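# Place the green block into the blue tray

## Task

Get the green block inside the blue tray so that it remains there once the robot lets go, without anything ending up on the floor or off the table.

## Robot and tools

Robot: two arms, left_arm (the robot's own left, on the +y side) and right_arm (on the -y side). These names do not match image left and right. Base poses in the scene frame: left_arm at (+0.038, +0.317, +0.307) m, quat_wxyz (+0.842, -0.162, +0.097, -0.506); right_arm at (+0.038, -0.317, +0.307) m, quat_wxyz (+0.506, -0.097, +0.162, -0.842). Each arm has a parallel gripper. Its fingers point along the gripper's +z axis and close along its y axis. end_effector_position is the spot between the pads, roughly 1 cm short of the fingertips.

Scene frame: z = 0 is the table top, z points up, and the origin sits above the centre of the robot's foot. +x points forward, away from the robot and over the table. The table starts near x = +0.15 m and may be rotated relative to the robot. Reported hand positions and orientations can be wrong by a few cm, more at long reach. Friction and gravity can leave a resting gripper a few cm from its command, more when loaded. That alone does not mean it touched something.

Row format, used by both motion tools: exactly 16 numbers, left_arm first and then right_arm: x, y, z, qw, qx, qy, qz, opening. x, y, z form an absolute position in metres. The quaternion is an absolute orientation with w first. Both are in the scene frame, so the row is a pose, not an offset. Opening runs from -1 (closed) to +1 (fully open, 0.094 m). Even if only one arm should move, fill all 16 numbers. For an idle arm, repeat its last reported pose and its current opening in every call. A 0 there is a real command to half-close. Reuse one fixed quaternion to hold an orientation rather than copying a drifted reading.

execute_actions(actions, cameras): actions is a list of actions. Each action is a list of up to 15 rows, one per 1/30 s step. If fewer than 15 rows are given, the last one is held. An action is rejected for both arms if any target lies over 0.6 m from that gripper's current position along any of the gripper's own axes. A malformed action, or a first action failing that test, rejects the whole call. Every step, the commanded orientation is clipped to within 40 degrees of the measured one. Position wins if both cannot be reached, so large turns need several actions. The result lists each arm's state and a Hand target line showing what the arm is actually heading for. If present, a Tool commands line shows current gripper commands. An empty actions list returns the full state plus all camera images. cameras: a list of names, ["all"], [] for none, or null. An unknown name invalidates the call.

move(target, speed, blend, opening_speed, grip_force, blocking, cameras): drives each gripper in a straight line from its Hand target. target is one 16-number row or a list of up to 15 rows, with no 0.6 m limit. speed is m/s, from 0.002 to 4.3, default 0.25. Turning is capped at twice that in rad/s. Give one number or one per target. blend is in metres and rounds corners at intermediate targets. The default 0 stops at each one. opening_speed (at least 0.2 per second on the -1..+1 scale) makes the fingers change gradually, which suits fragile parts. grip_force is newtons per pad, 10 to 50, per arm or shared. It persists, and low values close slowly. blocking=false returns after about 0.5 s while the motion continues; a new move replaces it. There is no obstacle avoidance. Faster moves overshoot more and hit harder, and aiming far past a contact presses harder. Avoid paths close to an arm's own base; go around it. The move: line reports the outcome. done means within 10 mm and 2 degrees. off_target, held (a check stopped it), moving and fault are also possible. limits=paced means the command was clipped, and limits=held means steps were withheld.

wait(seconds 0-10, cameras): lets time pass with the last commands held and returns early if a running move ends. stop(cameras): brakes the running move. Braking needs distance. zoom_image(camera, region=[x0,y0,x1,y1] in pixels, at most 504x504): enlarges a region of a camera's most recent image. Cameras: cam_head_left, cam_head_right, cam_over, cam_left_wrist, cam_right_wrist, all 672x504. finished_scene(scene=1): ends the scene for good. Call it only once the block rests in the tray unaided.

Gripping: grip_measured uses the opening scale. Empty, it reads up to about 2.5 mm wide. On a hard part under full squeeze it reads a few mm narrower than the part. To grip firmly, command about 0.06 below the touch reading, or more for small or round parts. To release, command well above grip_measured. Never close one gripper on the other arm's fingers.

Safety: keep the arms from colliding; the clearance check does not protect grippers or wrist cameras. Lower the block gently into the tray rather than dropping it. Release only when it is still. Do not strike the table or tray hard. Nothing may fall off the table. Joint ranges (rad): waist ±2.880, shoulder 0 to 3.142, elbow 0 to 3.019 (straight at 2.964), wrist pitch -1.693 to 1.571, wrist yaw ±1.571, wrist roll ±2.094. Joint torques are listed in joint order and include gravity. Numbers 3 and 4 wrap at ±28 N m. Motors heat when holding loads, stretched out or straining. MOTOR HOT appears at 85 °C. At 100 °C that arm goes limp for 30 to 60 s or more (OVER-TEMPERATURE FAULT), possibly with no warning first.

Each tool is called after ">>>" as name([rows], argument=value, ...), one row to a line, values as JSON.

## Session

>>> execute_actions(actions=[])

Scene clock: 0.00 s.
left_arm: end_effector_position=(+0.7328, +0.4777, +0.2304) grip_measured=+1.000 end_effector_quat_wxyz=(+0.105, +0.417, +0.857, -0.285) | right_arm: end_effector_position=(+0.2451, -0.0297, +0.2405) grip_measured=+1.000 end_effector_quat_wxyz=(+0.019, +0.815, -0.498, -0.296)
Joint positions: left_arm=[1.421 2.149 2.151 -1.486 0.494 1.323 0.094] | right_arm=[2.847 1.689 0.791 -0.74 -0.211 -1.264 0.094]
Joint velocities: within noise
Joint torques (N m): no reading
Motor temperatures (°C): left_arm=[34 31 28 31 34 32 30] | right_arm=[36 32 32 32 30 33 32]
Heat: left arm: hottest waist 34 °C; right arm: hottest waist 36 °C.
Hand target: left_arm +0.7397, +0.4806, +0.2363; +0.112, +0.420, +0.857, -0.277 | right_arm +0.2516, -0.0244, +0.2438; +0.010, +0.816, -0.498, -0.294
Tool commands: left_gripper/opening=+1.0 right_gripper/opening=+1.0

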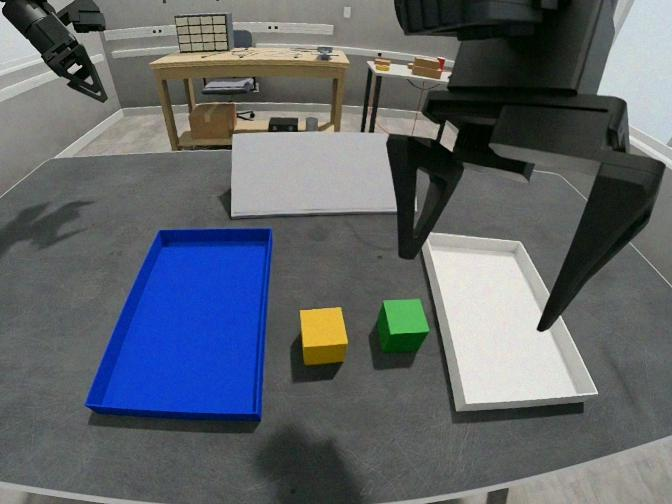

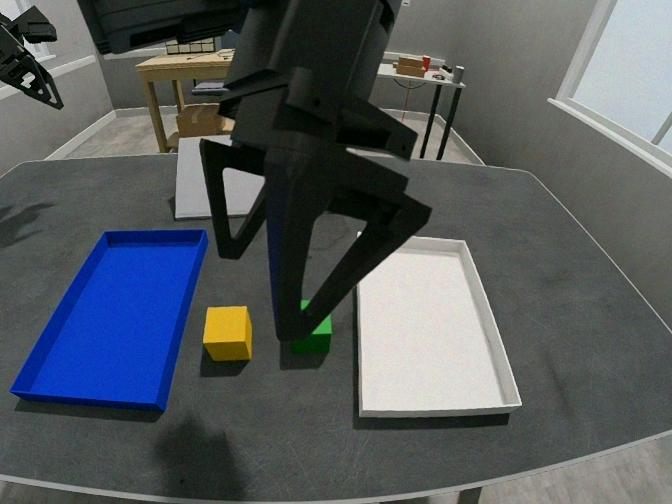

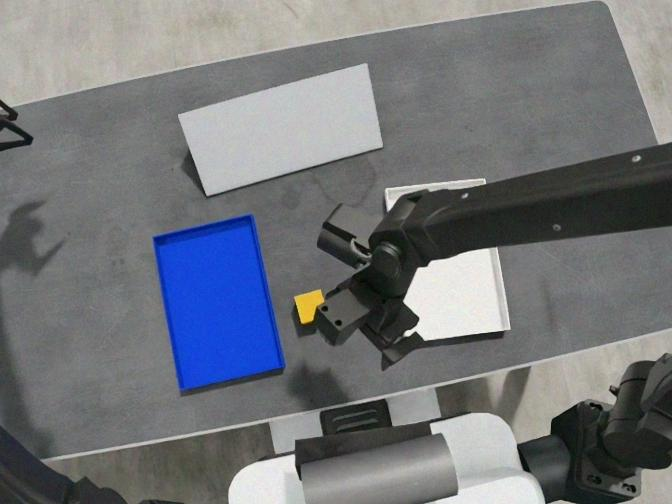

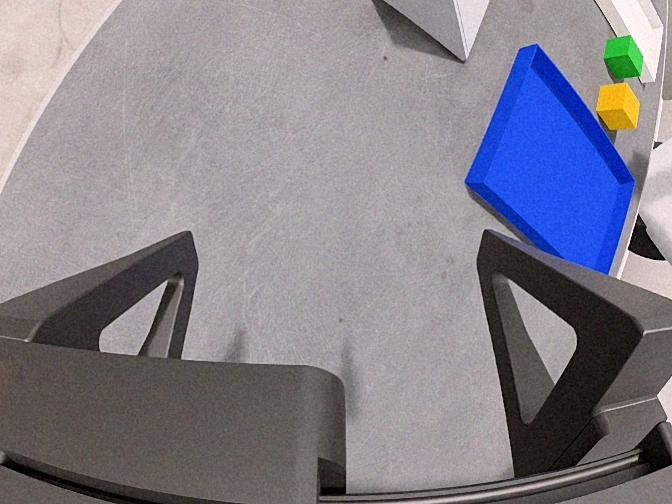

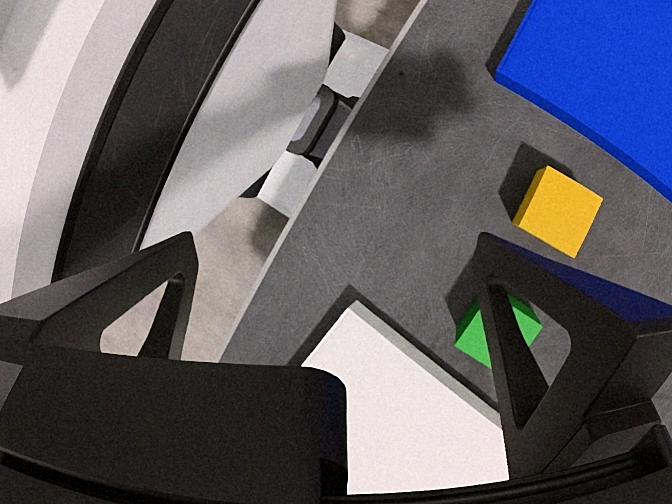

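>>> move(target=[0.7397,0.4806,0.2363,0.112,0.420,0.857,-0.277,1,0.30,-0.2,0.27,0,0.766,-0.643,0,1], cameras=["all"])

Scene clock: 16.87 s.
left_arm: end_effector_position=(+0.7328, +0.4777, +0.2304) grip_measured=+1.000 end_effector_quat_wxyz=(+0.105, +0.417, +0.857, -0.285) | right_arm: end_effector_position=(+0.2969, -0.1967, +0.2704) grip_measured=+1.000 end_effector_quat_wxyz=(+0.005, +0.775, -0.632, -0.004)
Joint positions: left_arm=[1.421 2.149 2.151 -1.486 0.494 1.323 0.094] | right_arm=[2.697 1.199 0.511 -0.724 0.338 -1.16 0.094]
Joint torques (N m): left_arm=[-2.49 -22.95 8.87 0.1 0.46 0.12] | right_arm=[0.5 -8.12 4.3 1.02 0.1 0.01]
Motor temperatures (°C): left_arm=[34 36 30 31 34 32 30] | right_arm=[36 33 33 32 30 32 32]
Heat: left arm: hottest shoulder 36 °C; right arm: hottest waist 36 °C.
Hand target: left_arm +0.7395, +0.4805, +0.2365; +0.112, +0.420, +0.857, -0.277 | right_arm +0.3000, -0.2001, +0.2700; +0.000, +0.766, -0.643, +0.000
Off the commanded pose: left_arm 0.010 m, 1 deg | right_arm 0.005 m, 2 deg.
move: done

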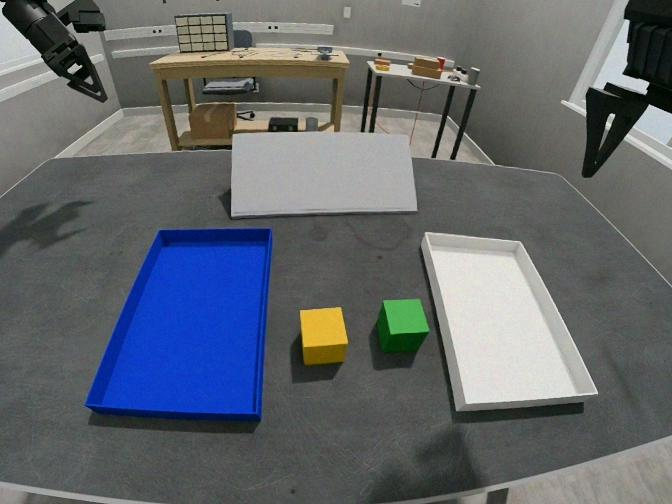

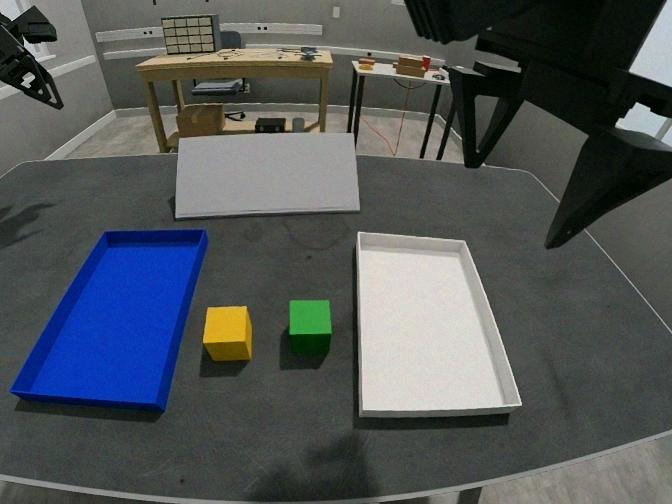

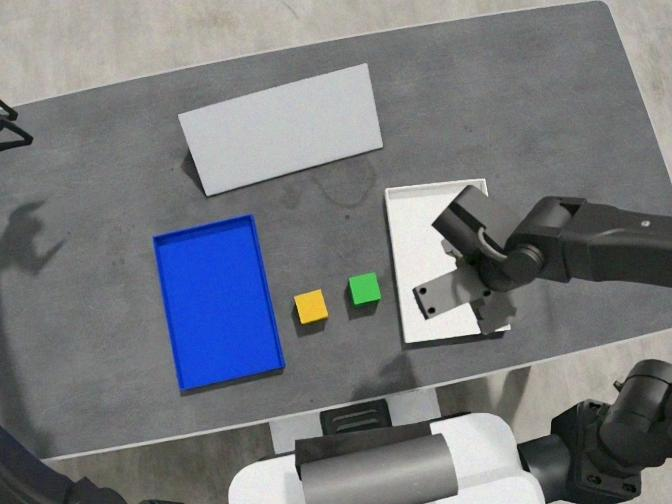

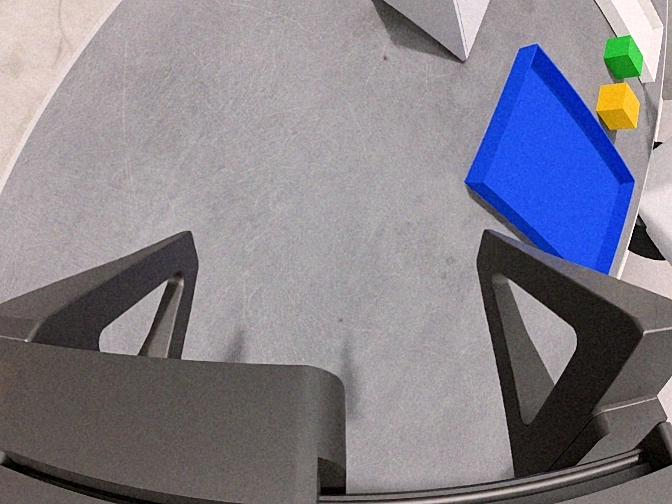

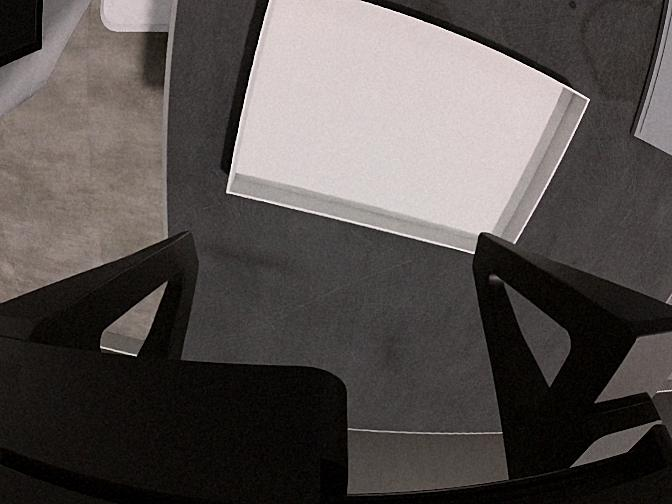

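>>> move(target=[0.7397,0.4806,0.2363,0.112,0.420,0.857,-0.277,1,0.34,-0.12,0.22,0,0.7071,-0.7071,0,1], cameras=["cam_over","cam_right_wrist","cam_head_left"])

Scene clock: 24.33 s.
left_arm: end_effector_position=(+0.7328, +0.4777, +0.2304) grip_measured=+1.000 end_effector_quat_wxyz=(+0.105, +0.417, +0.857, -0.285) | right_arm: end_effector_position=(+0.3248, -0.1355, +0.2153) grip_measured=+1.000 end_effector_quat_wxyz=(+0.020, +0.712, -0.702, -0.003)
Joint positions: left_arm=[1.421 2.149 2.151 -1.486 0.494 1.323 0.094] | right_arm=[2.742 1.544 0.651 -0.568 0.348 -0.914 0.094]
Joint torques (N m): left_arm=[-2.61 -23.18 8.87 0.01 0.45 0.12] | right_arm=[4.54 -9.82 6.02 0.99 0.11 0.06]
Heat: left arm: hottest shoulder 38 °C; right arm: hottest waist 36 °C.
Hand target: left_arm +0.7395, +0.4805, +0.2365; +0.112, +0.420, +0.857, -0.277 | right_arm +0.3396, -0.1203, +0.2206; +0.000, +0.707, -0.707, +0.000
Off the commanded pose: left_arm 0.010 m, 1 deg | right_arm 0.022 m, 2 deg.
move: off_target (right_arm)
Images, in order (width x height): cam_head_left 672x504, cam_over 672x504, cam_right_wrist 672x504.

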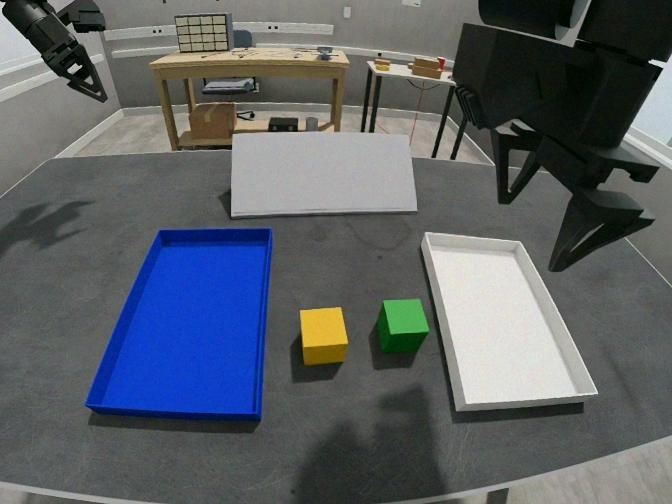

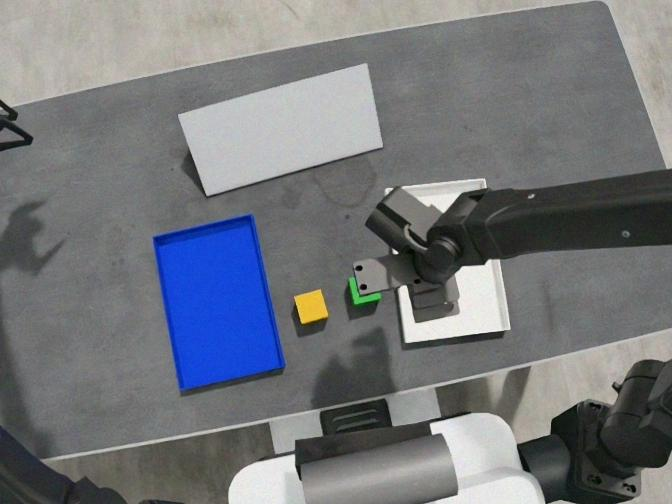

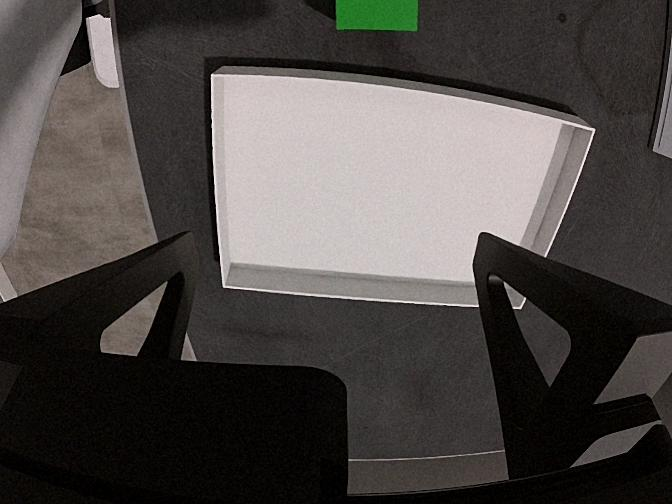

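>>> move(target=[0.7397,0.4806,0.2363,0.112,0.420,0.857,-0.277,1,0.36,-0.02,0.22,0,0.7071,-0.7071,0,1], cameras=["cam_over","cam_right_wrist","cam_head_left"])

Scene clock: 32.47 s.
left_arm: end_effector_position=(+0.7328, +0.4777, +0.2304) grip_measured=+1.000 end_effector_quat_wxyz=(+0.105, +0.417, +0.857, -0.285) | right_arm: end_effector_position=(+0.3504, -0.0348, +0.2133) grip_measured=+1.000 end_effector_quat_wxyz=(+0.010, +0.711, -0.703, -0.011)
Joint positions: left_arm=[1.421 2.149 2.151 -1.486 0.494 1.323 0.094] | right_arm=[2.88 1.748 0.894 -0.636 0.344 -0.772 0.094]
Joint torques (N m): left_arm=[-2.43 -23 8.79 0.02 0.45 0.12] | right_arm=[5.89 -12.28 6.93 0.21 0.06 0.06]
Heat: left arm: hottest shoulder 40 °C; right arm: hottest waist 36 °C.
Hand target: left_arm +0.7395, +0.4805, +0.2365; +0.112, +0.420, +0.857, -0.277 | right_arm +0.3604, -0.0209, +0.2200; +0.000, +0.707, -0.707, -0.012
Off the commanded pose: left_arm 0.010 m, 1 deg | right_arm 0.019 m, 2 deg.
joint sent to its limit (right arm) — joint 1 (waist), upper limit. The joint targets still meet the commanded pose.
move: off_target (right_arm)
Images, in order (width x height): cam_head_left 672x504, cam_over 672x504, cam_right_wrist 672x504.

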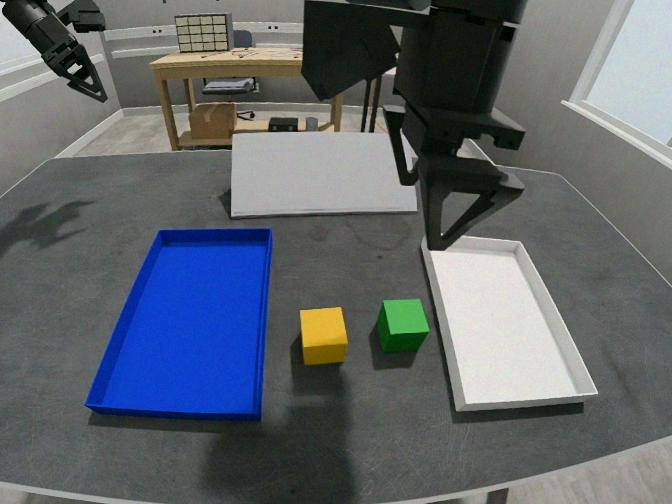

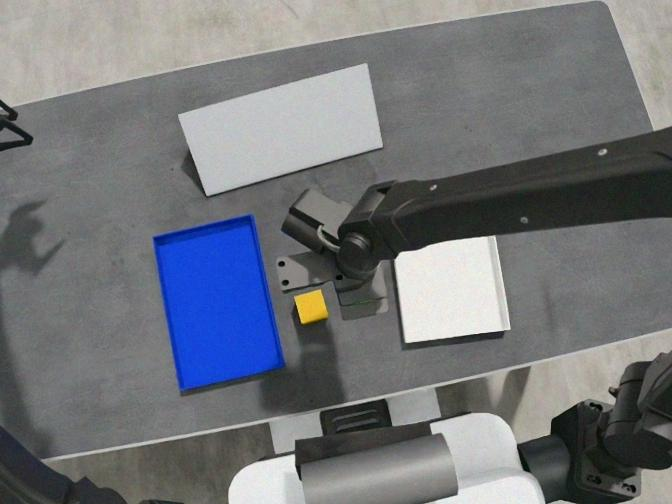

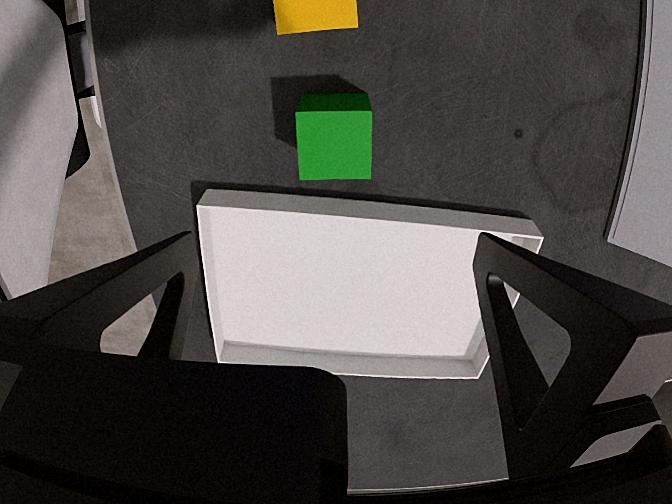

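>>> move(target=[0.7397,0.4806,0.2363,0.112,0.420,0.857,-0.277,1,0.362,-0.040,0.135,0,0.7071,-0.7071,0,1], cameras=["cam_over","cam_right_wrist","cam_head_left"])

Scene clock: 61.83 s.
left_arm: end_effector_position=(+0.7328, +0.4777, +0.2304) grip_measured=+1.000 end_effector_quat_wxyz=(+0.105, +0.417, +0.857, -0.285) | right_arm: end_effector_position=(+0.3576, -0.0385, +0.1370) grip_measured=+1.000 end_effector_quat_wxyz=(+0.004, +0.707, -0.707, -0.001)
Joint positions: left_arm=[1.421 2.149 2.151 -1.486 0.494 1.323 0.094] | right_arm=[2.805 1.924 0.89 -0.413 0.356 -0.846 0.094]
Joint torques (N m): left_arm=[-2.73 -23.06 8.81 0.03 0.46 0.11] | right_arm=[4.31 -13.57 2.78 1.02 0.07 -0.21]
Motor temperatures (°C): left_arm=[33 43 32 30 34 31 30] | right_arm=[36 33 34 32 30 32 32]
Heat: left arm: hottest shoulder 43 °C; right arm: hottest waist 36 °C.
Hand target: left_arm +0.7395, +0.4805, +0.2365; +0.112, +0.420, +0.857, -0.277 | right_arm +0.3620, -0.0400, +0.1351; +0.000, +0.707, -0.707, +0.000
Off the commanded pose: left_arm 0.010 m, 1 deg | right_arm 0.005 m, 0 deg.
move: done
Images, in order (width x height): cam_head_left 672x504, cam_over 672x504, cam_right_wrist 672x504.

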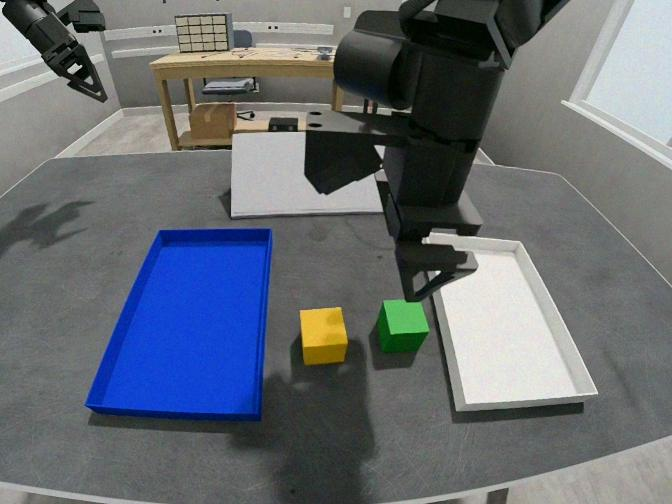

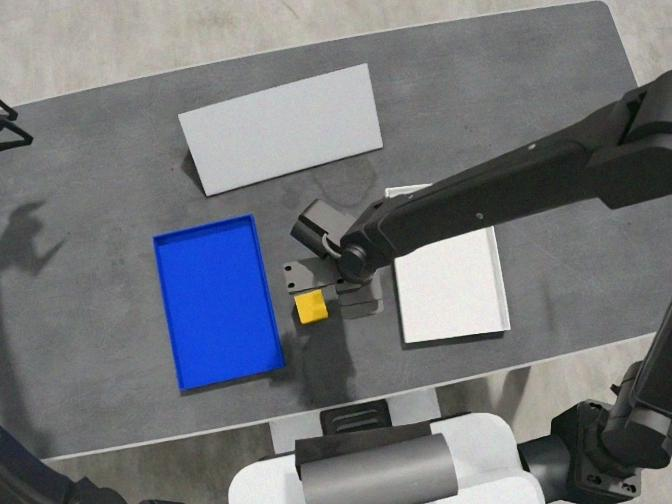

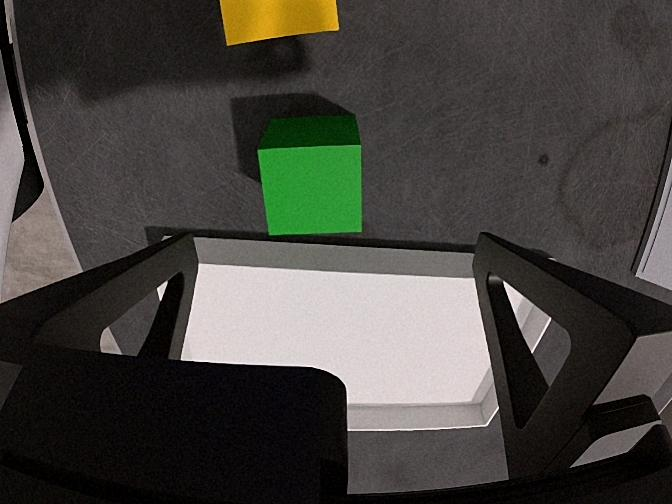

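>>> move(target=[0.7397,0.4806,0.2363,0.112,0.420,0.857,-0.277,1,0.350,-0.044,0.075,0,0.7071,-0.7071,0,1], cameras=["cam_right_wrist","cam_head_left"])

Scene clock: 70.00 s.
left_arm: end_effector_position=(+0.7328, +0.4777, +0.2304) grip_measured=+1.000 end_effector_quat_wxyz=(+0.105, +0.417, +0.857, -0.285) | right_arm: end_effector_position=(+0.3457, -0.0412, +0.0772) grip_measured=+1.000 end_effector_quat_wxyz=(+0.003, +0.708, -0.706, +0.000)
Joint positions: left_arm=[1.421 2.149 2.151 -1.486 0.494 1.323 0.094] | right_arm=[2.77 2.077 0.89 -0.246 0.355 -0.887 0.094]
Joint torques (N m): left_arm=[-2.43 -23.3 8.83 0.02 0.47 0.12] | right_arm=[4.25 -13.98 1.5 1.03 -0.06 -0.22]
Heat: left arm: hottest shoulder 44 °C; right arm: hottest waist 36 °C.
Hand target: left_arm +0.7395, +0.4805, +0.2365; +0.112, +0.420, +0.857, -0.277 | right_arm +0.3500, -0.0440, +0.0751; +0.000, +0.707, -0.707, +0.000
Off the commanded pose: left_arm 0.010 m, 1 deg | right_arm 0.006 m, 0 deg.
move: done
Images, in order (width x height): cam_head_left 672x504, cam_right_wrist 672x504.

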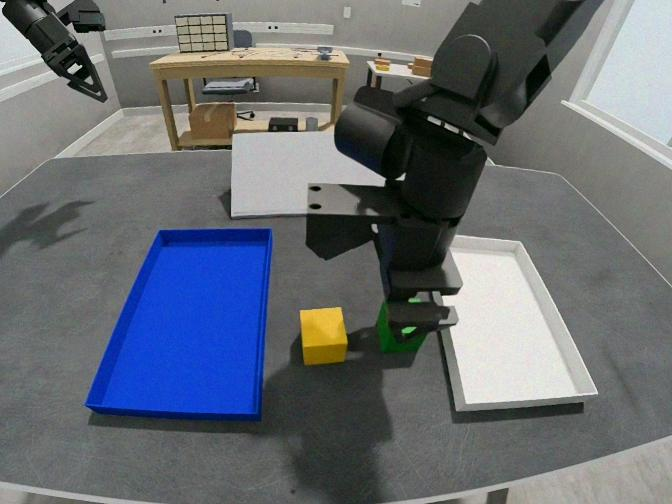

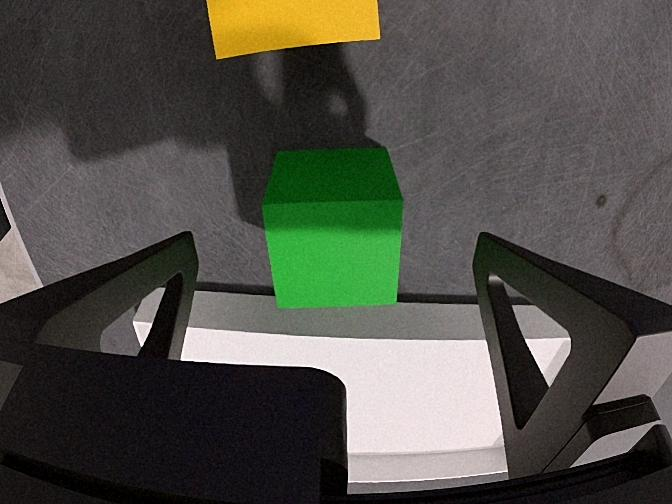

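>>> move(target=[0.7397,0.4806,0.2363,0.112,0.420,0.857,-0.277,1,0.352,-0.050,0.028,0,0.7071,-0.7071,0,1], speed=0.12, cameras=["cam_right_wrist","cam_head_right"])

>>> move(target=[0.7397,0.4806,0.2363,0.112,0.420,0.857,-0.277,1,0.352,-0.050,0.028,0,0.7071,-0.7071,0,-0.15], opening_speed=1.0, cameras=["cam_right_wrist","cam_head_right"])

Scene clock: 78.60 s.
left_arm: end_effector_position=(+0.7328, +0.4777, +0.2304) grip_measured=+1.000 end_effector_quat_wxyz=(+0.105, +0.417, +0.857, -0.285) | right_arm: end_effector_position=(+0.3418, -0.0518, +0.0303) grip_measured=+1.000 end_effector_quat_wxyz=(+0.009, +0.709, -0.705, -0.001)
Joint positions: left_arm=[1.421 2.149 2.151 -1.486 0.494 1.323 0.094] | right_arm=[2.717 2.195 0.911 -0.142 0.347 -0.941 0.094]
Joint torques (N m): left_arm=[-2.55 -23.06 8.85 0.05 0.44 0.12] | right_arm=[4.37 -14.04 1.7 0.99 -0.06 -0.2]
Heat: left arm: hottest shoulder 45 °C; right arm: hottest waist 36 °C.
Hand target: left_arm +0.7395, +0.4805, +0.2365; +0.112, +0.420, +0.857, -0.277 | right_arm +0.3521, -0.0501, +0.0282; +0.000, +0.707, -0.707, +0.000
Off the commanded pose: left_arm 0.010 m, 1 deg | right_arm 0.011 m, 1 deg.
move: off_target (right_arm)
Images, in order (width x height): cam_head_right 672x504, cam_right_wrist 672x504.

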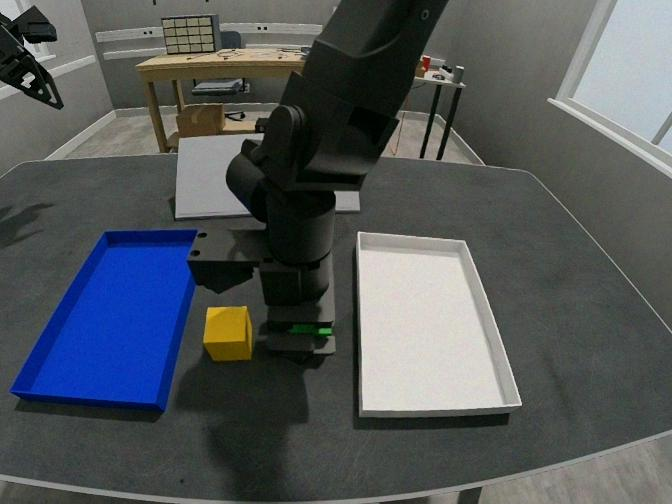

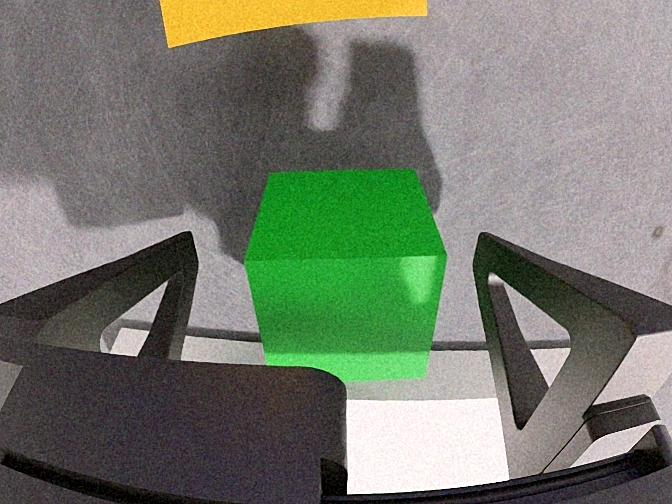

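Scene clock: 79.97 s.
left_arm: end_effector_position=(+0.7328, +0.4777, +0.2304) grip_measured=+1.000 end_effector_quat_wxyz=(+0.105, +0.417, +0.857, -0.285) | right_arm: end_effector_position=(+0.3419, -0.0516, +0.0303) grip_measured=+0.068 end_effector_quat_wxyz=(+0.008, +0.710, -0.704, -0.001)
Joint positions: left_arm=[1.421 2.149 2.151 -1.486 0.494 1.323 0.094] | right_arm=[2.717 2.195 0.911 -0.141 0.346 -0.943 0.05]
Joint torques (N m): left_arm=[-2.26 -23.24 8.79 0.02 0.48 0.13] | right_arm=[4.37 -14.04 1.72 0.96 -0.06 -0.2]
Heat: left arm: hottest shoulder 45 °C; right arm: hottest waist 36 °C.
Hand target: left_arm +0.7395, +0.4805, +0.2365; +0.112, +0.420, +0.857, -0.277 | right_arm +0.3520, -0.0501, +0.0282; +0.000, +0.707, -0.707, +0.000
Off the commanded pose: left_arm 0.010 m, 1 deg | right_arm 0.010 m, 1 deg.
move: done
Images, in order (width x height): cam_head_right 672x504, cam_right_wrist 672x504.

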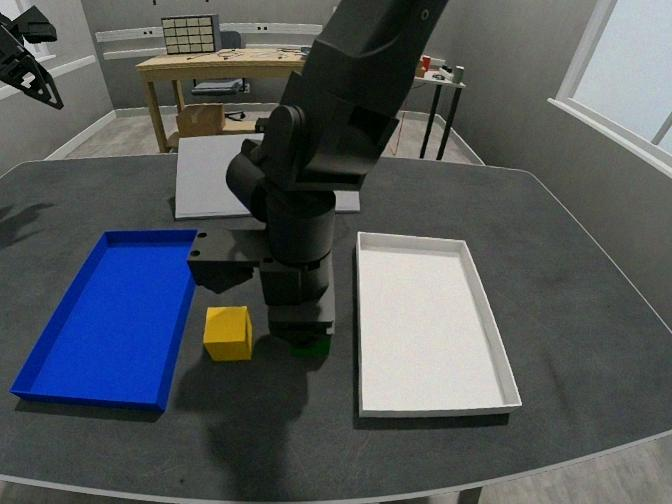

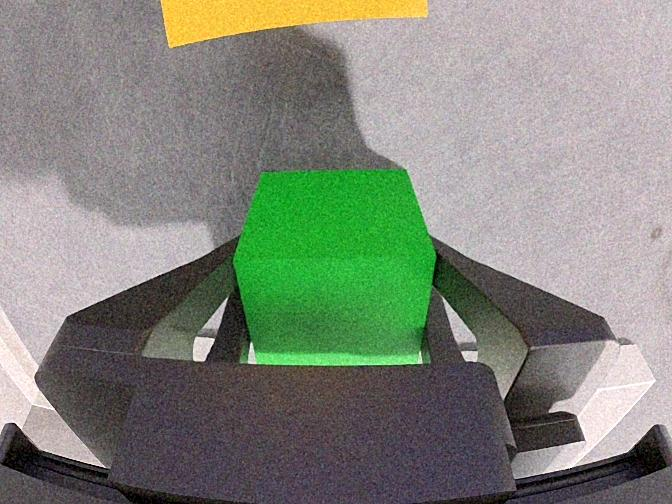

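>>> move([
  [0.7397,0.4806,0.2363,0.112,0.420,0.857,-0.277,1,0.350,-0.045,0.15,0,0.7071,-0.7071,0,-0.15],
  [0.7397,0.4806,0.2363,0.112,0.420,0.857,-0.277,1,0.40,0.10,0.16,0,0.853,-0.521,0,-0.15],
], blend=0.03, cameras=["cam_right_wrist","cam_head_left","cam_over"])

Scene clock: 91.77 s.
left_arm: end_effector_position=(+0.7328, +0.4777, +0.2304) grip_measured=+1.000 end_effector_quat_wxyz=(+0.105, +0.417, +0.857, -0.285) | right_arm: end_effector_position=(+0.3927, +0.0791, +0.1486) grip_measured=+0.068 end_effector_quat_wxyz=(-0.004, +0.842, -0.531, -0.092)
Joint positions: left_arm=[1.421 2.149 2.151 -1.486 0.494 1.323 0.094] | right_arm=[2.872 2.088 1.259 -0.667 0.185 -1.216 0.05]
Joint torques (N m): left_arm=[-2.55 -22.83 8.85 0.06 0.46 0.11] | right_arm=[8.59 -16.5 7.3 0.14 -0.22 -0.23]
Heat: left arm: hottest shoulder 45 °C; right arm: hottest waist 36 °C.
Hand target: left_arm +0.7395, +0.4805, +0.2365; +0.112, +0.420, +0.857, -0.277 | right_arm +0.4009, +0.0981, +0.1598; -0.021, +0.849, -0.521, -0.091
Off the commanded pose: left_arm 0.010 m, 1 deg | right_arm 0.025 m, 11 deg.
joint sent to its limit (right arm) — joint 1 (waist), upper limit. The joint targets are off in orientation, not in position.
move: off_target (right_arm)
Images, in order (width x height): cam_head_left 672x504, cam_over 672x504, cam_right_wrist 672x504.

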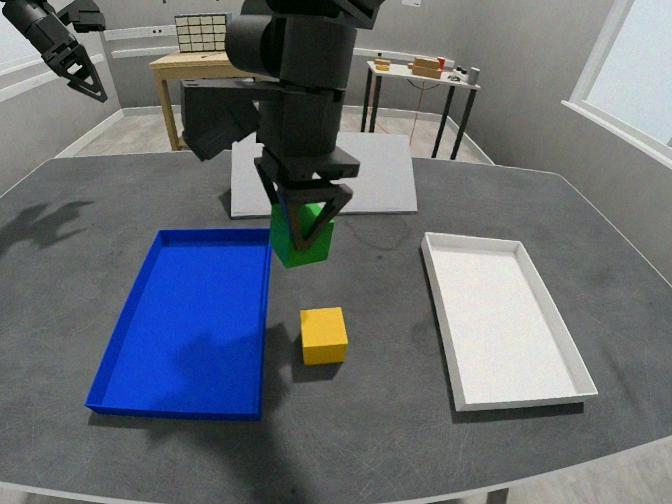

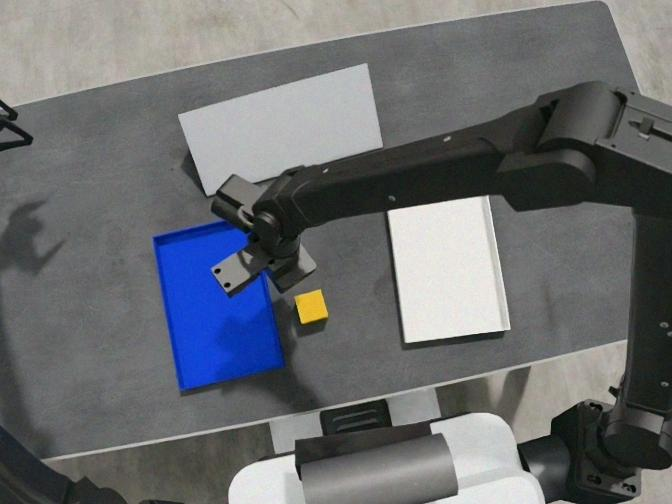

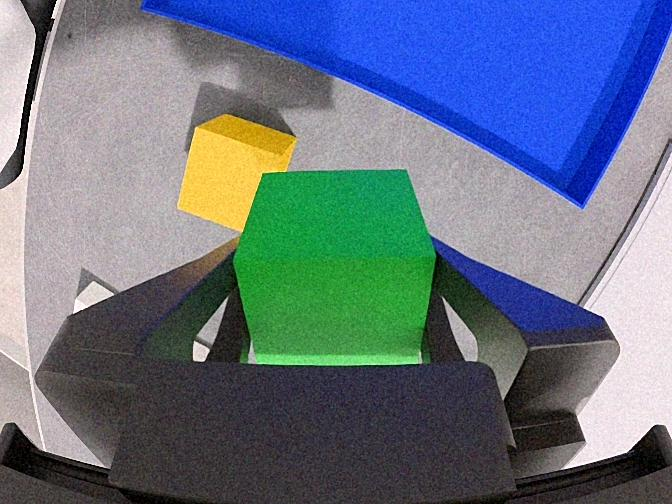

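>>> move(target=[0.7397,0.4806,0.2363,0.112,0.420,0.857,-0.277,1,0.43,0.195,0.115,-0.03,0.843,-0.52,-0.13,-0.15], cameras=["cam_right_wrist","cam_head_left","cam_over"])

Scene clock: 98.43 s.
left_arm: end_effector_position=(+0.7328, +0.4777, +0.2304) grip_measured=+1.000 end_effector_quat_wxyz=(+0.105, +0.417, +0.857, -0.285) | right_arm: end_effector_position=(+0.4225, +0.1733, +0.1002) grip_measured=+0.068 end_effector_quat_wxyz=(-0.019, +0.835, -0.527, -0.161)
Joint positions: left_arm=[1.421 2.149 2.151 -1.486 0.494 1.323 0.094] | right_arm=[2.872 2.351 1.617 -0.761 0.043 -1.216 0.05]
Joint torques (N m): left_arm=[-2.61 -23 8.85 0.03 0.45 0.11] | right_arm=[10.05 -19.49 8.02 0.12 -0.34 -0.17]
Heat: left arm: hottest shoulder 46 °C; right arm: hottest waist 36 °C.
Hand target: left_arm +0.7395, +0.4805, +0.2365; +0.112, +0.420, +0.857, -0.277 | right_arm +0.4306, +0.1933, +0.1149; -0.037, +0.839, -0.518, -0.160
Off the commanded pose: left_arm 0.010 m, 1 deg | right_arm 0.027 m, 4 deg.
joint sent to its limit (right arm) — joint 1 (waist), upper limit. The joint targets are off in orientation, not in position.
move: off_target (right_arm)
Images, in order (width x height): cam_head_left 672x504, cam_over 672x504, cam_right_wrist 672x504.

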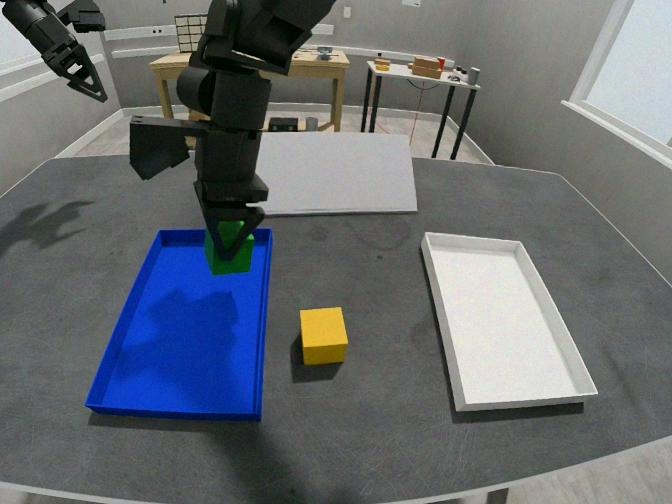

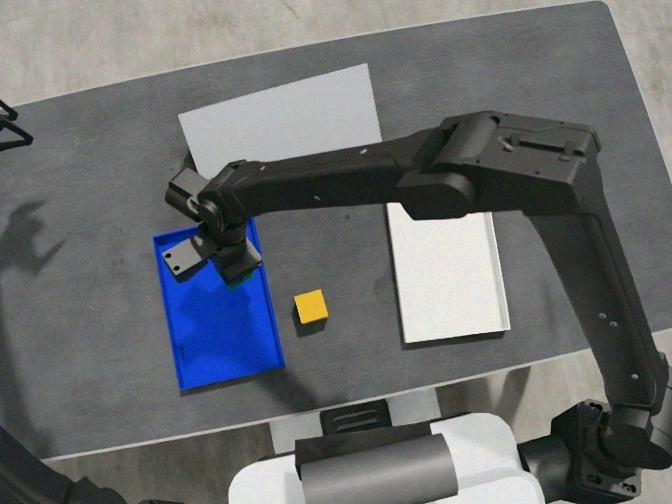

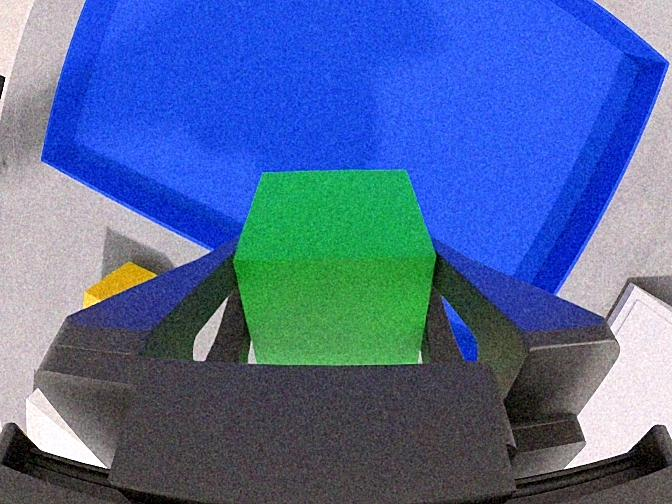

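>>> move([
  [0.7397,0.4806,0.2363,0.112,0.420,0.857,-0.277,1,0.41,0.215,0.095,-0.03,0.843,-0.52,-0.13,-0.15],
  [0.7397,0.4806,0.2363,0.112,0.420,0.857,-0.277,1,0.41,0.215,0.063,-0.02,0.847,-0.525,-0.09,-0.15],
], blend=0.015, speed=0.15, cameras=["cam_right_wrist","cam_head_left","cam_over"])

Scene clock: 105.37 s.
left_arm: end_effector_position=(+0.7328, +0.4777, +0.2304) grip_measured=+1.000 end_effector_quat_wxyz=(+0.105, +0.417, +0.857, -0.285) | right_arm: end_effector_position=(+0.3974, +0.1896, +0.0480) grip_measured=+0.068 end_effector_quat_wxyz=(-0.012, +0.832, -0.523, -0.186)
Joint positions: left_arm=[1.421 2.149 2.151 -1.486 0.494 1.323 0.094] | right_arm=[2.873 2.474 1.671 -0.717 -0.005 -1.216 0.05]
Joint torques (N m): left_arm=[-2.32 -23.18 8.85 -0.01 0.47 0.11] | right_arm=[10.29 -20.13 7.32 0.83 -0.2 -0.08]
Heat: left arm: hottest shoulder 46 °C; right arm: hottest waist 36 °C.
Hand target: left_arm +0.7395, +0.4805, +0.2365; +0.112, +0.420, +0.857, -0.277 | right_arm +0.4105, +0.2130, +0.0634; -0.040, +0.834, -0.520, -0.181
Off the commanded pose: left_arm 0.010 m, 1 deg | right_arm 0.032 m, 11 deg.
joint sent to its limit (right arm) — joint 1 (waist), upper limit. The joint targets are off in orientation, not in position.
move: off_target (right_arm)
Images, in order (width x height): cam_head_left 672x504, cam_over 672x504, cam_right_wrist 672x504.

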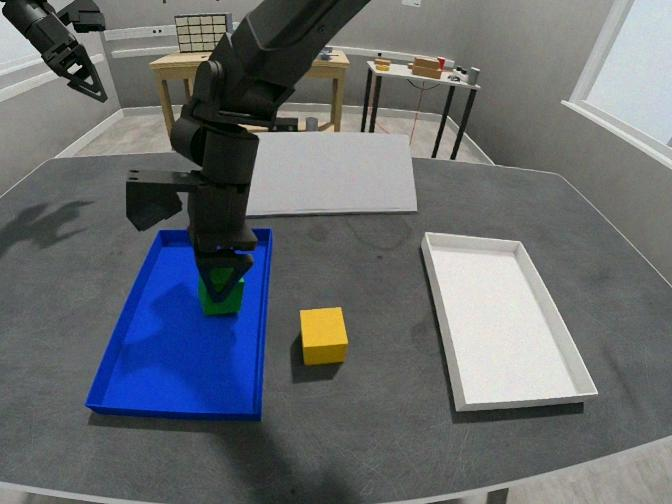

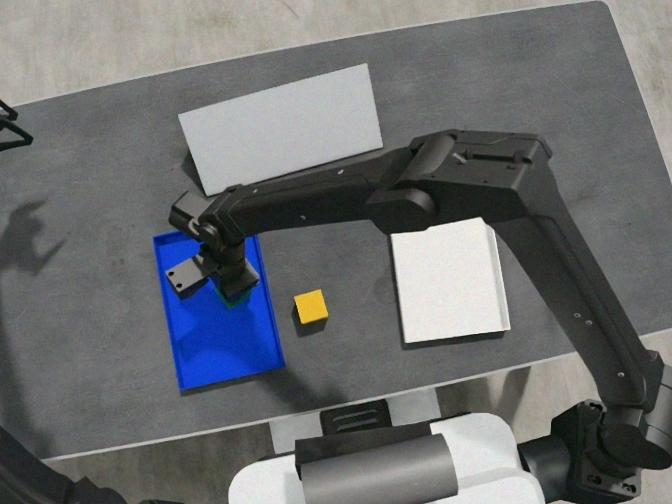

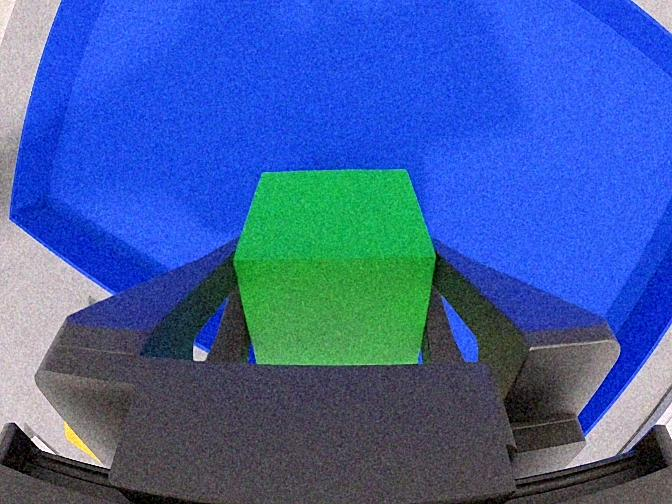

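>>> move(target=[0.7397,0.4806,0.2363,0.112,0.420,0.857,-0.277,1,0.41,0.213,0.055,-0.03,0.834,-0.52,-0.181,-0.15], speed=0.05, cameras=["cam_right_wrist","cam_head_left"])

Scene clock: 109.43 s.
left_arm: end_effector_position=(+0.7328, +0.4777, +0.2304) grip_measured=+1.000 end_effector_quat_wxyz=(+0.105, +0.417, +0.857, -0.285) | right_arm: end_effector_position=(+0.4026, +0.1951, +0.0459) grip_measured=+0.068 end_effector_quat_wxyz=(-0.017, +0.832, -0.524, -0.184)
Joint positions: left_arm=[1.421 2.149 2.151 -1.486 0.494 1.323 0.094] | right_arm=[2.873 2.486 1.694 -0.717 -0.002 -1.216 0.05]
Joint torques (N m): left_arm=[-2.55 -22.95 8.79 0.02 0.46 0.12] | right_arm=[10.11 -19.55 7.43 0.17 -0.18 -0.07]
Heat: left arm: hottest shoulder 46 °C; right arm: hottest waist 36 °C.
Hand target: left_arm +0.7395, +0.4805, +0.2365; +0.112, +0.420, +0.857, -0.277 | right_arm +0.4096, +0.2126, +0.0556; -0.030, +0.834, -0.520, -0.181
Off the commanded pose: left_arm 0.010 m, 1 deg | right_arm 0.021 m, 2 deg.
move: off_target (right_arm)
Images, in order (width x height): cam_head_left 672x504, cam_right_wrist 672x504.

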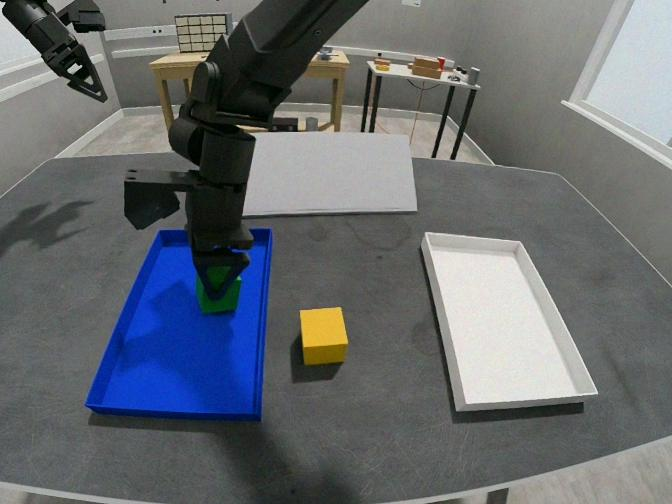

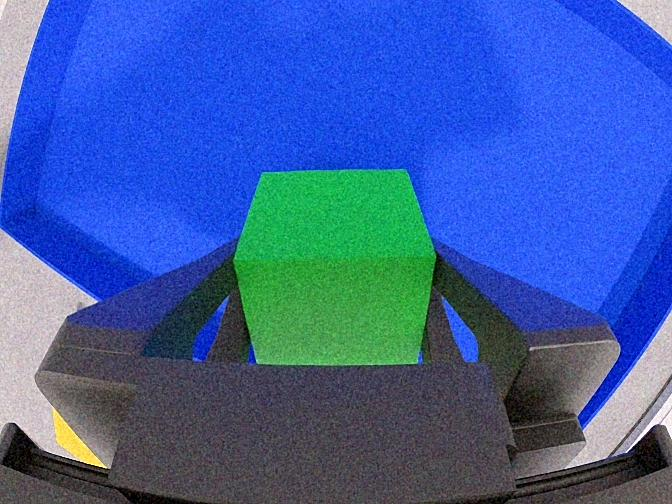

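>>> move(target=[0.7397,0.4806,0.2363,0.112,0.420,0.857,-0.277,1,0.41,0.213,0.043,-0.03,0.834,-0.52,-0.181,-0.15], speed=0.05)

Scene clock: 113.50 s.
left_arm: end_effector_position=(+0.7328, +0.4777, +0.2304) grip_measured=+1.000 end_effector_quat_wxyz=(+0.105, +0.417, +0.857, -0.285) | right_arm: end_effector_position=(+0.4060, +0.1993, +0.0448) grip_measured=+0.068 end_effector_quat_wxyz=(-0.021, +0.831, -0.524, -0.183)
Joint positions: left_arm=[1.421 2.149 2.151 -1.486 0.494 1.323 0.094] | right_arm=[2.873 2.494 1.71 -0.717 -0.002 -1.216 0.05]
Joint torques (N m): left_arm=[-2.43 -23.12 8.83 0.03 0.46 0.12] | right_arm=[9.52 -18.37 7.31 0.54 -0.2 -0.14]
Heat: left arm: hottest shoulder 46 °C; right arm: hottest waist 36 °C.
Hand target: left_arm +0.7395, +0.4805, +0.2365; +0.112, +0.420, +0.857, -0.277 | right_arm +0.4095, +0.2126, +0.0433; -0.030, +0.834, -0.520, -0.181
Off the commanded pose: left_arm 0.010 m, 1 deg | right_arm 0.014 m, 1 deg.
move: off_target (right_arm)

>>> move(target=[0.7397,0.4806,0.2363,0.112,0.420,0.857,-0.277,1,0.41,0.213,0.041,-0.03,0.834,-0.52,-0.181,0.6], opening_speed=0.6, cameras=["cam_right_wrist","cam_head_left"])

Scene clock: 118.40 s.
left_arm: end_effector_position=(+0.7328, +0.4777, +0.2304) grip_measured=+1.000 end_effector_quat_wxyz=(+0.105, +0.417, +0.857, -0.285) | right_arm: end_effector_position=(+0.3991, +0.1980, +0.0344) grip_measured=+0.596 end_effector_quat_wxyz=(-0.013, +0.832, -0.523, -0.185)
Joint positions: left_arm=[1.421 2.149 2.151 -1.486 0.494 1.323 0.094] | right_arm=[2.873 2.515 1.715 -0.717 -0.003 -1.216 0.075]
Joint torques (N m): left_arm=[-2.37 -23.12 8.84 0.03 0.45 0.12] | right_arm=[9.41 -19.6 6.97 0.57 -0.18 -0.15]
Heat: left arm: hottest shoulder 47 °C; right arm: hottest waist 36 °C.
Hand target: left_arm +0.7395, +0.4805, +0.2365; +0.112, +0.420, +0.857, -0.277 | right_arm +0.4096, +0.2126, +0.0415; -0.030, +0.834, -0.520, -0.181
Off the commanded pose: left_arm 0.010 m, 1 deg | right_arm 0.020 m, 2 deg.
move: off_target (right_arm)
Images, in order (width x height): cam_head_left 672x504, cam_right_wrist 672x504.

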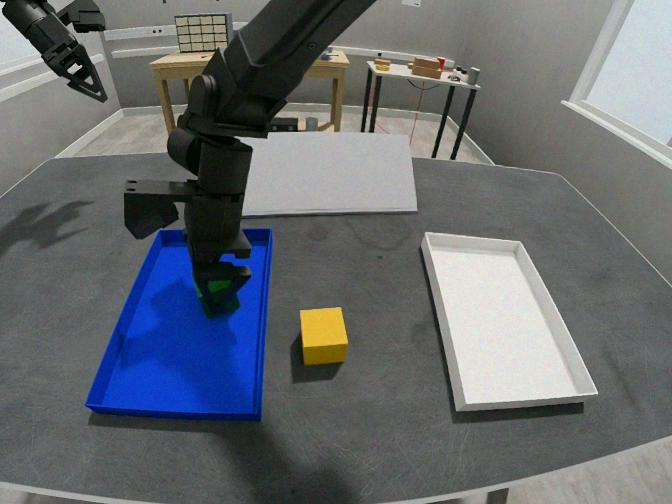

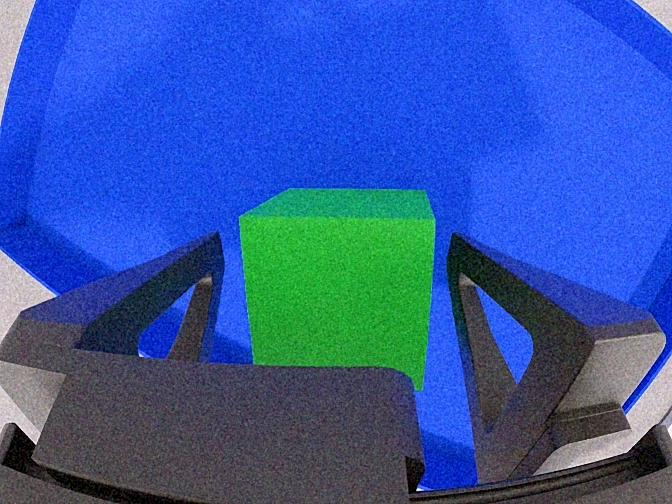

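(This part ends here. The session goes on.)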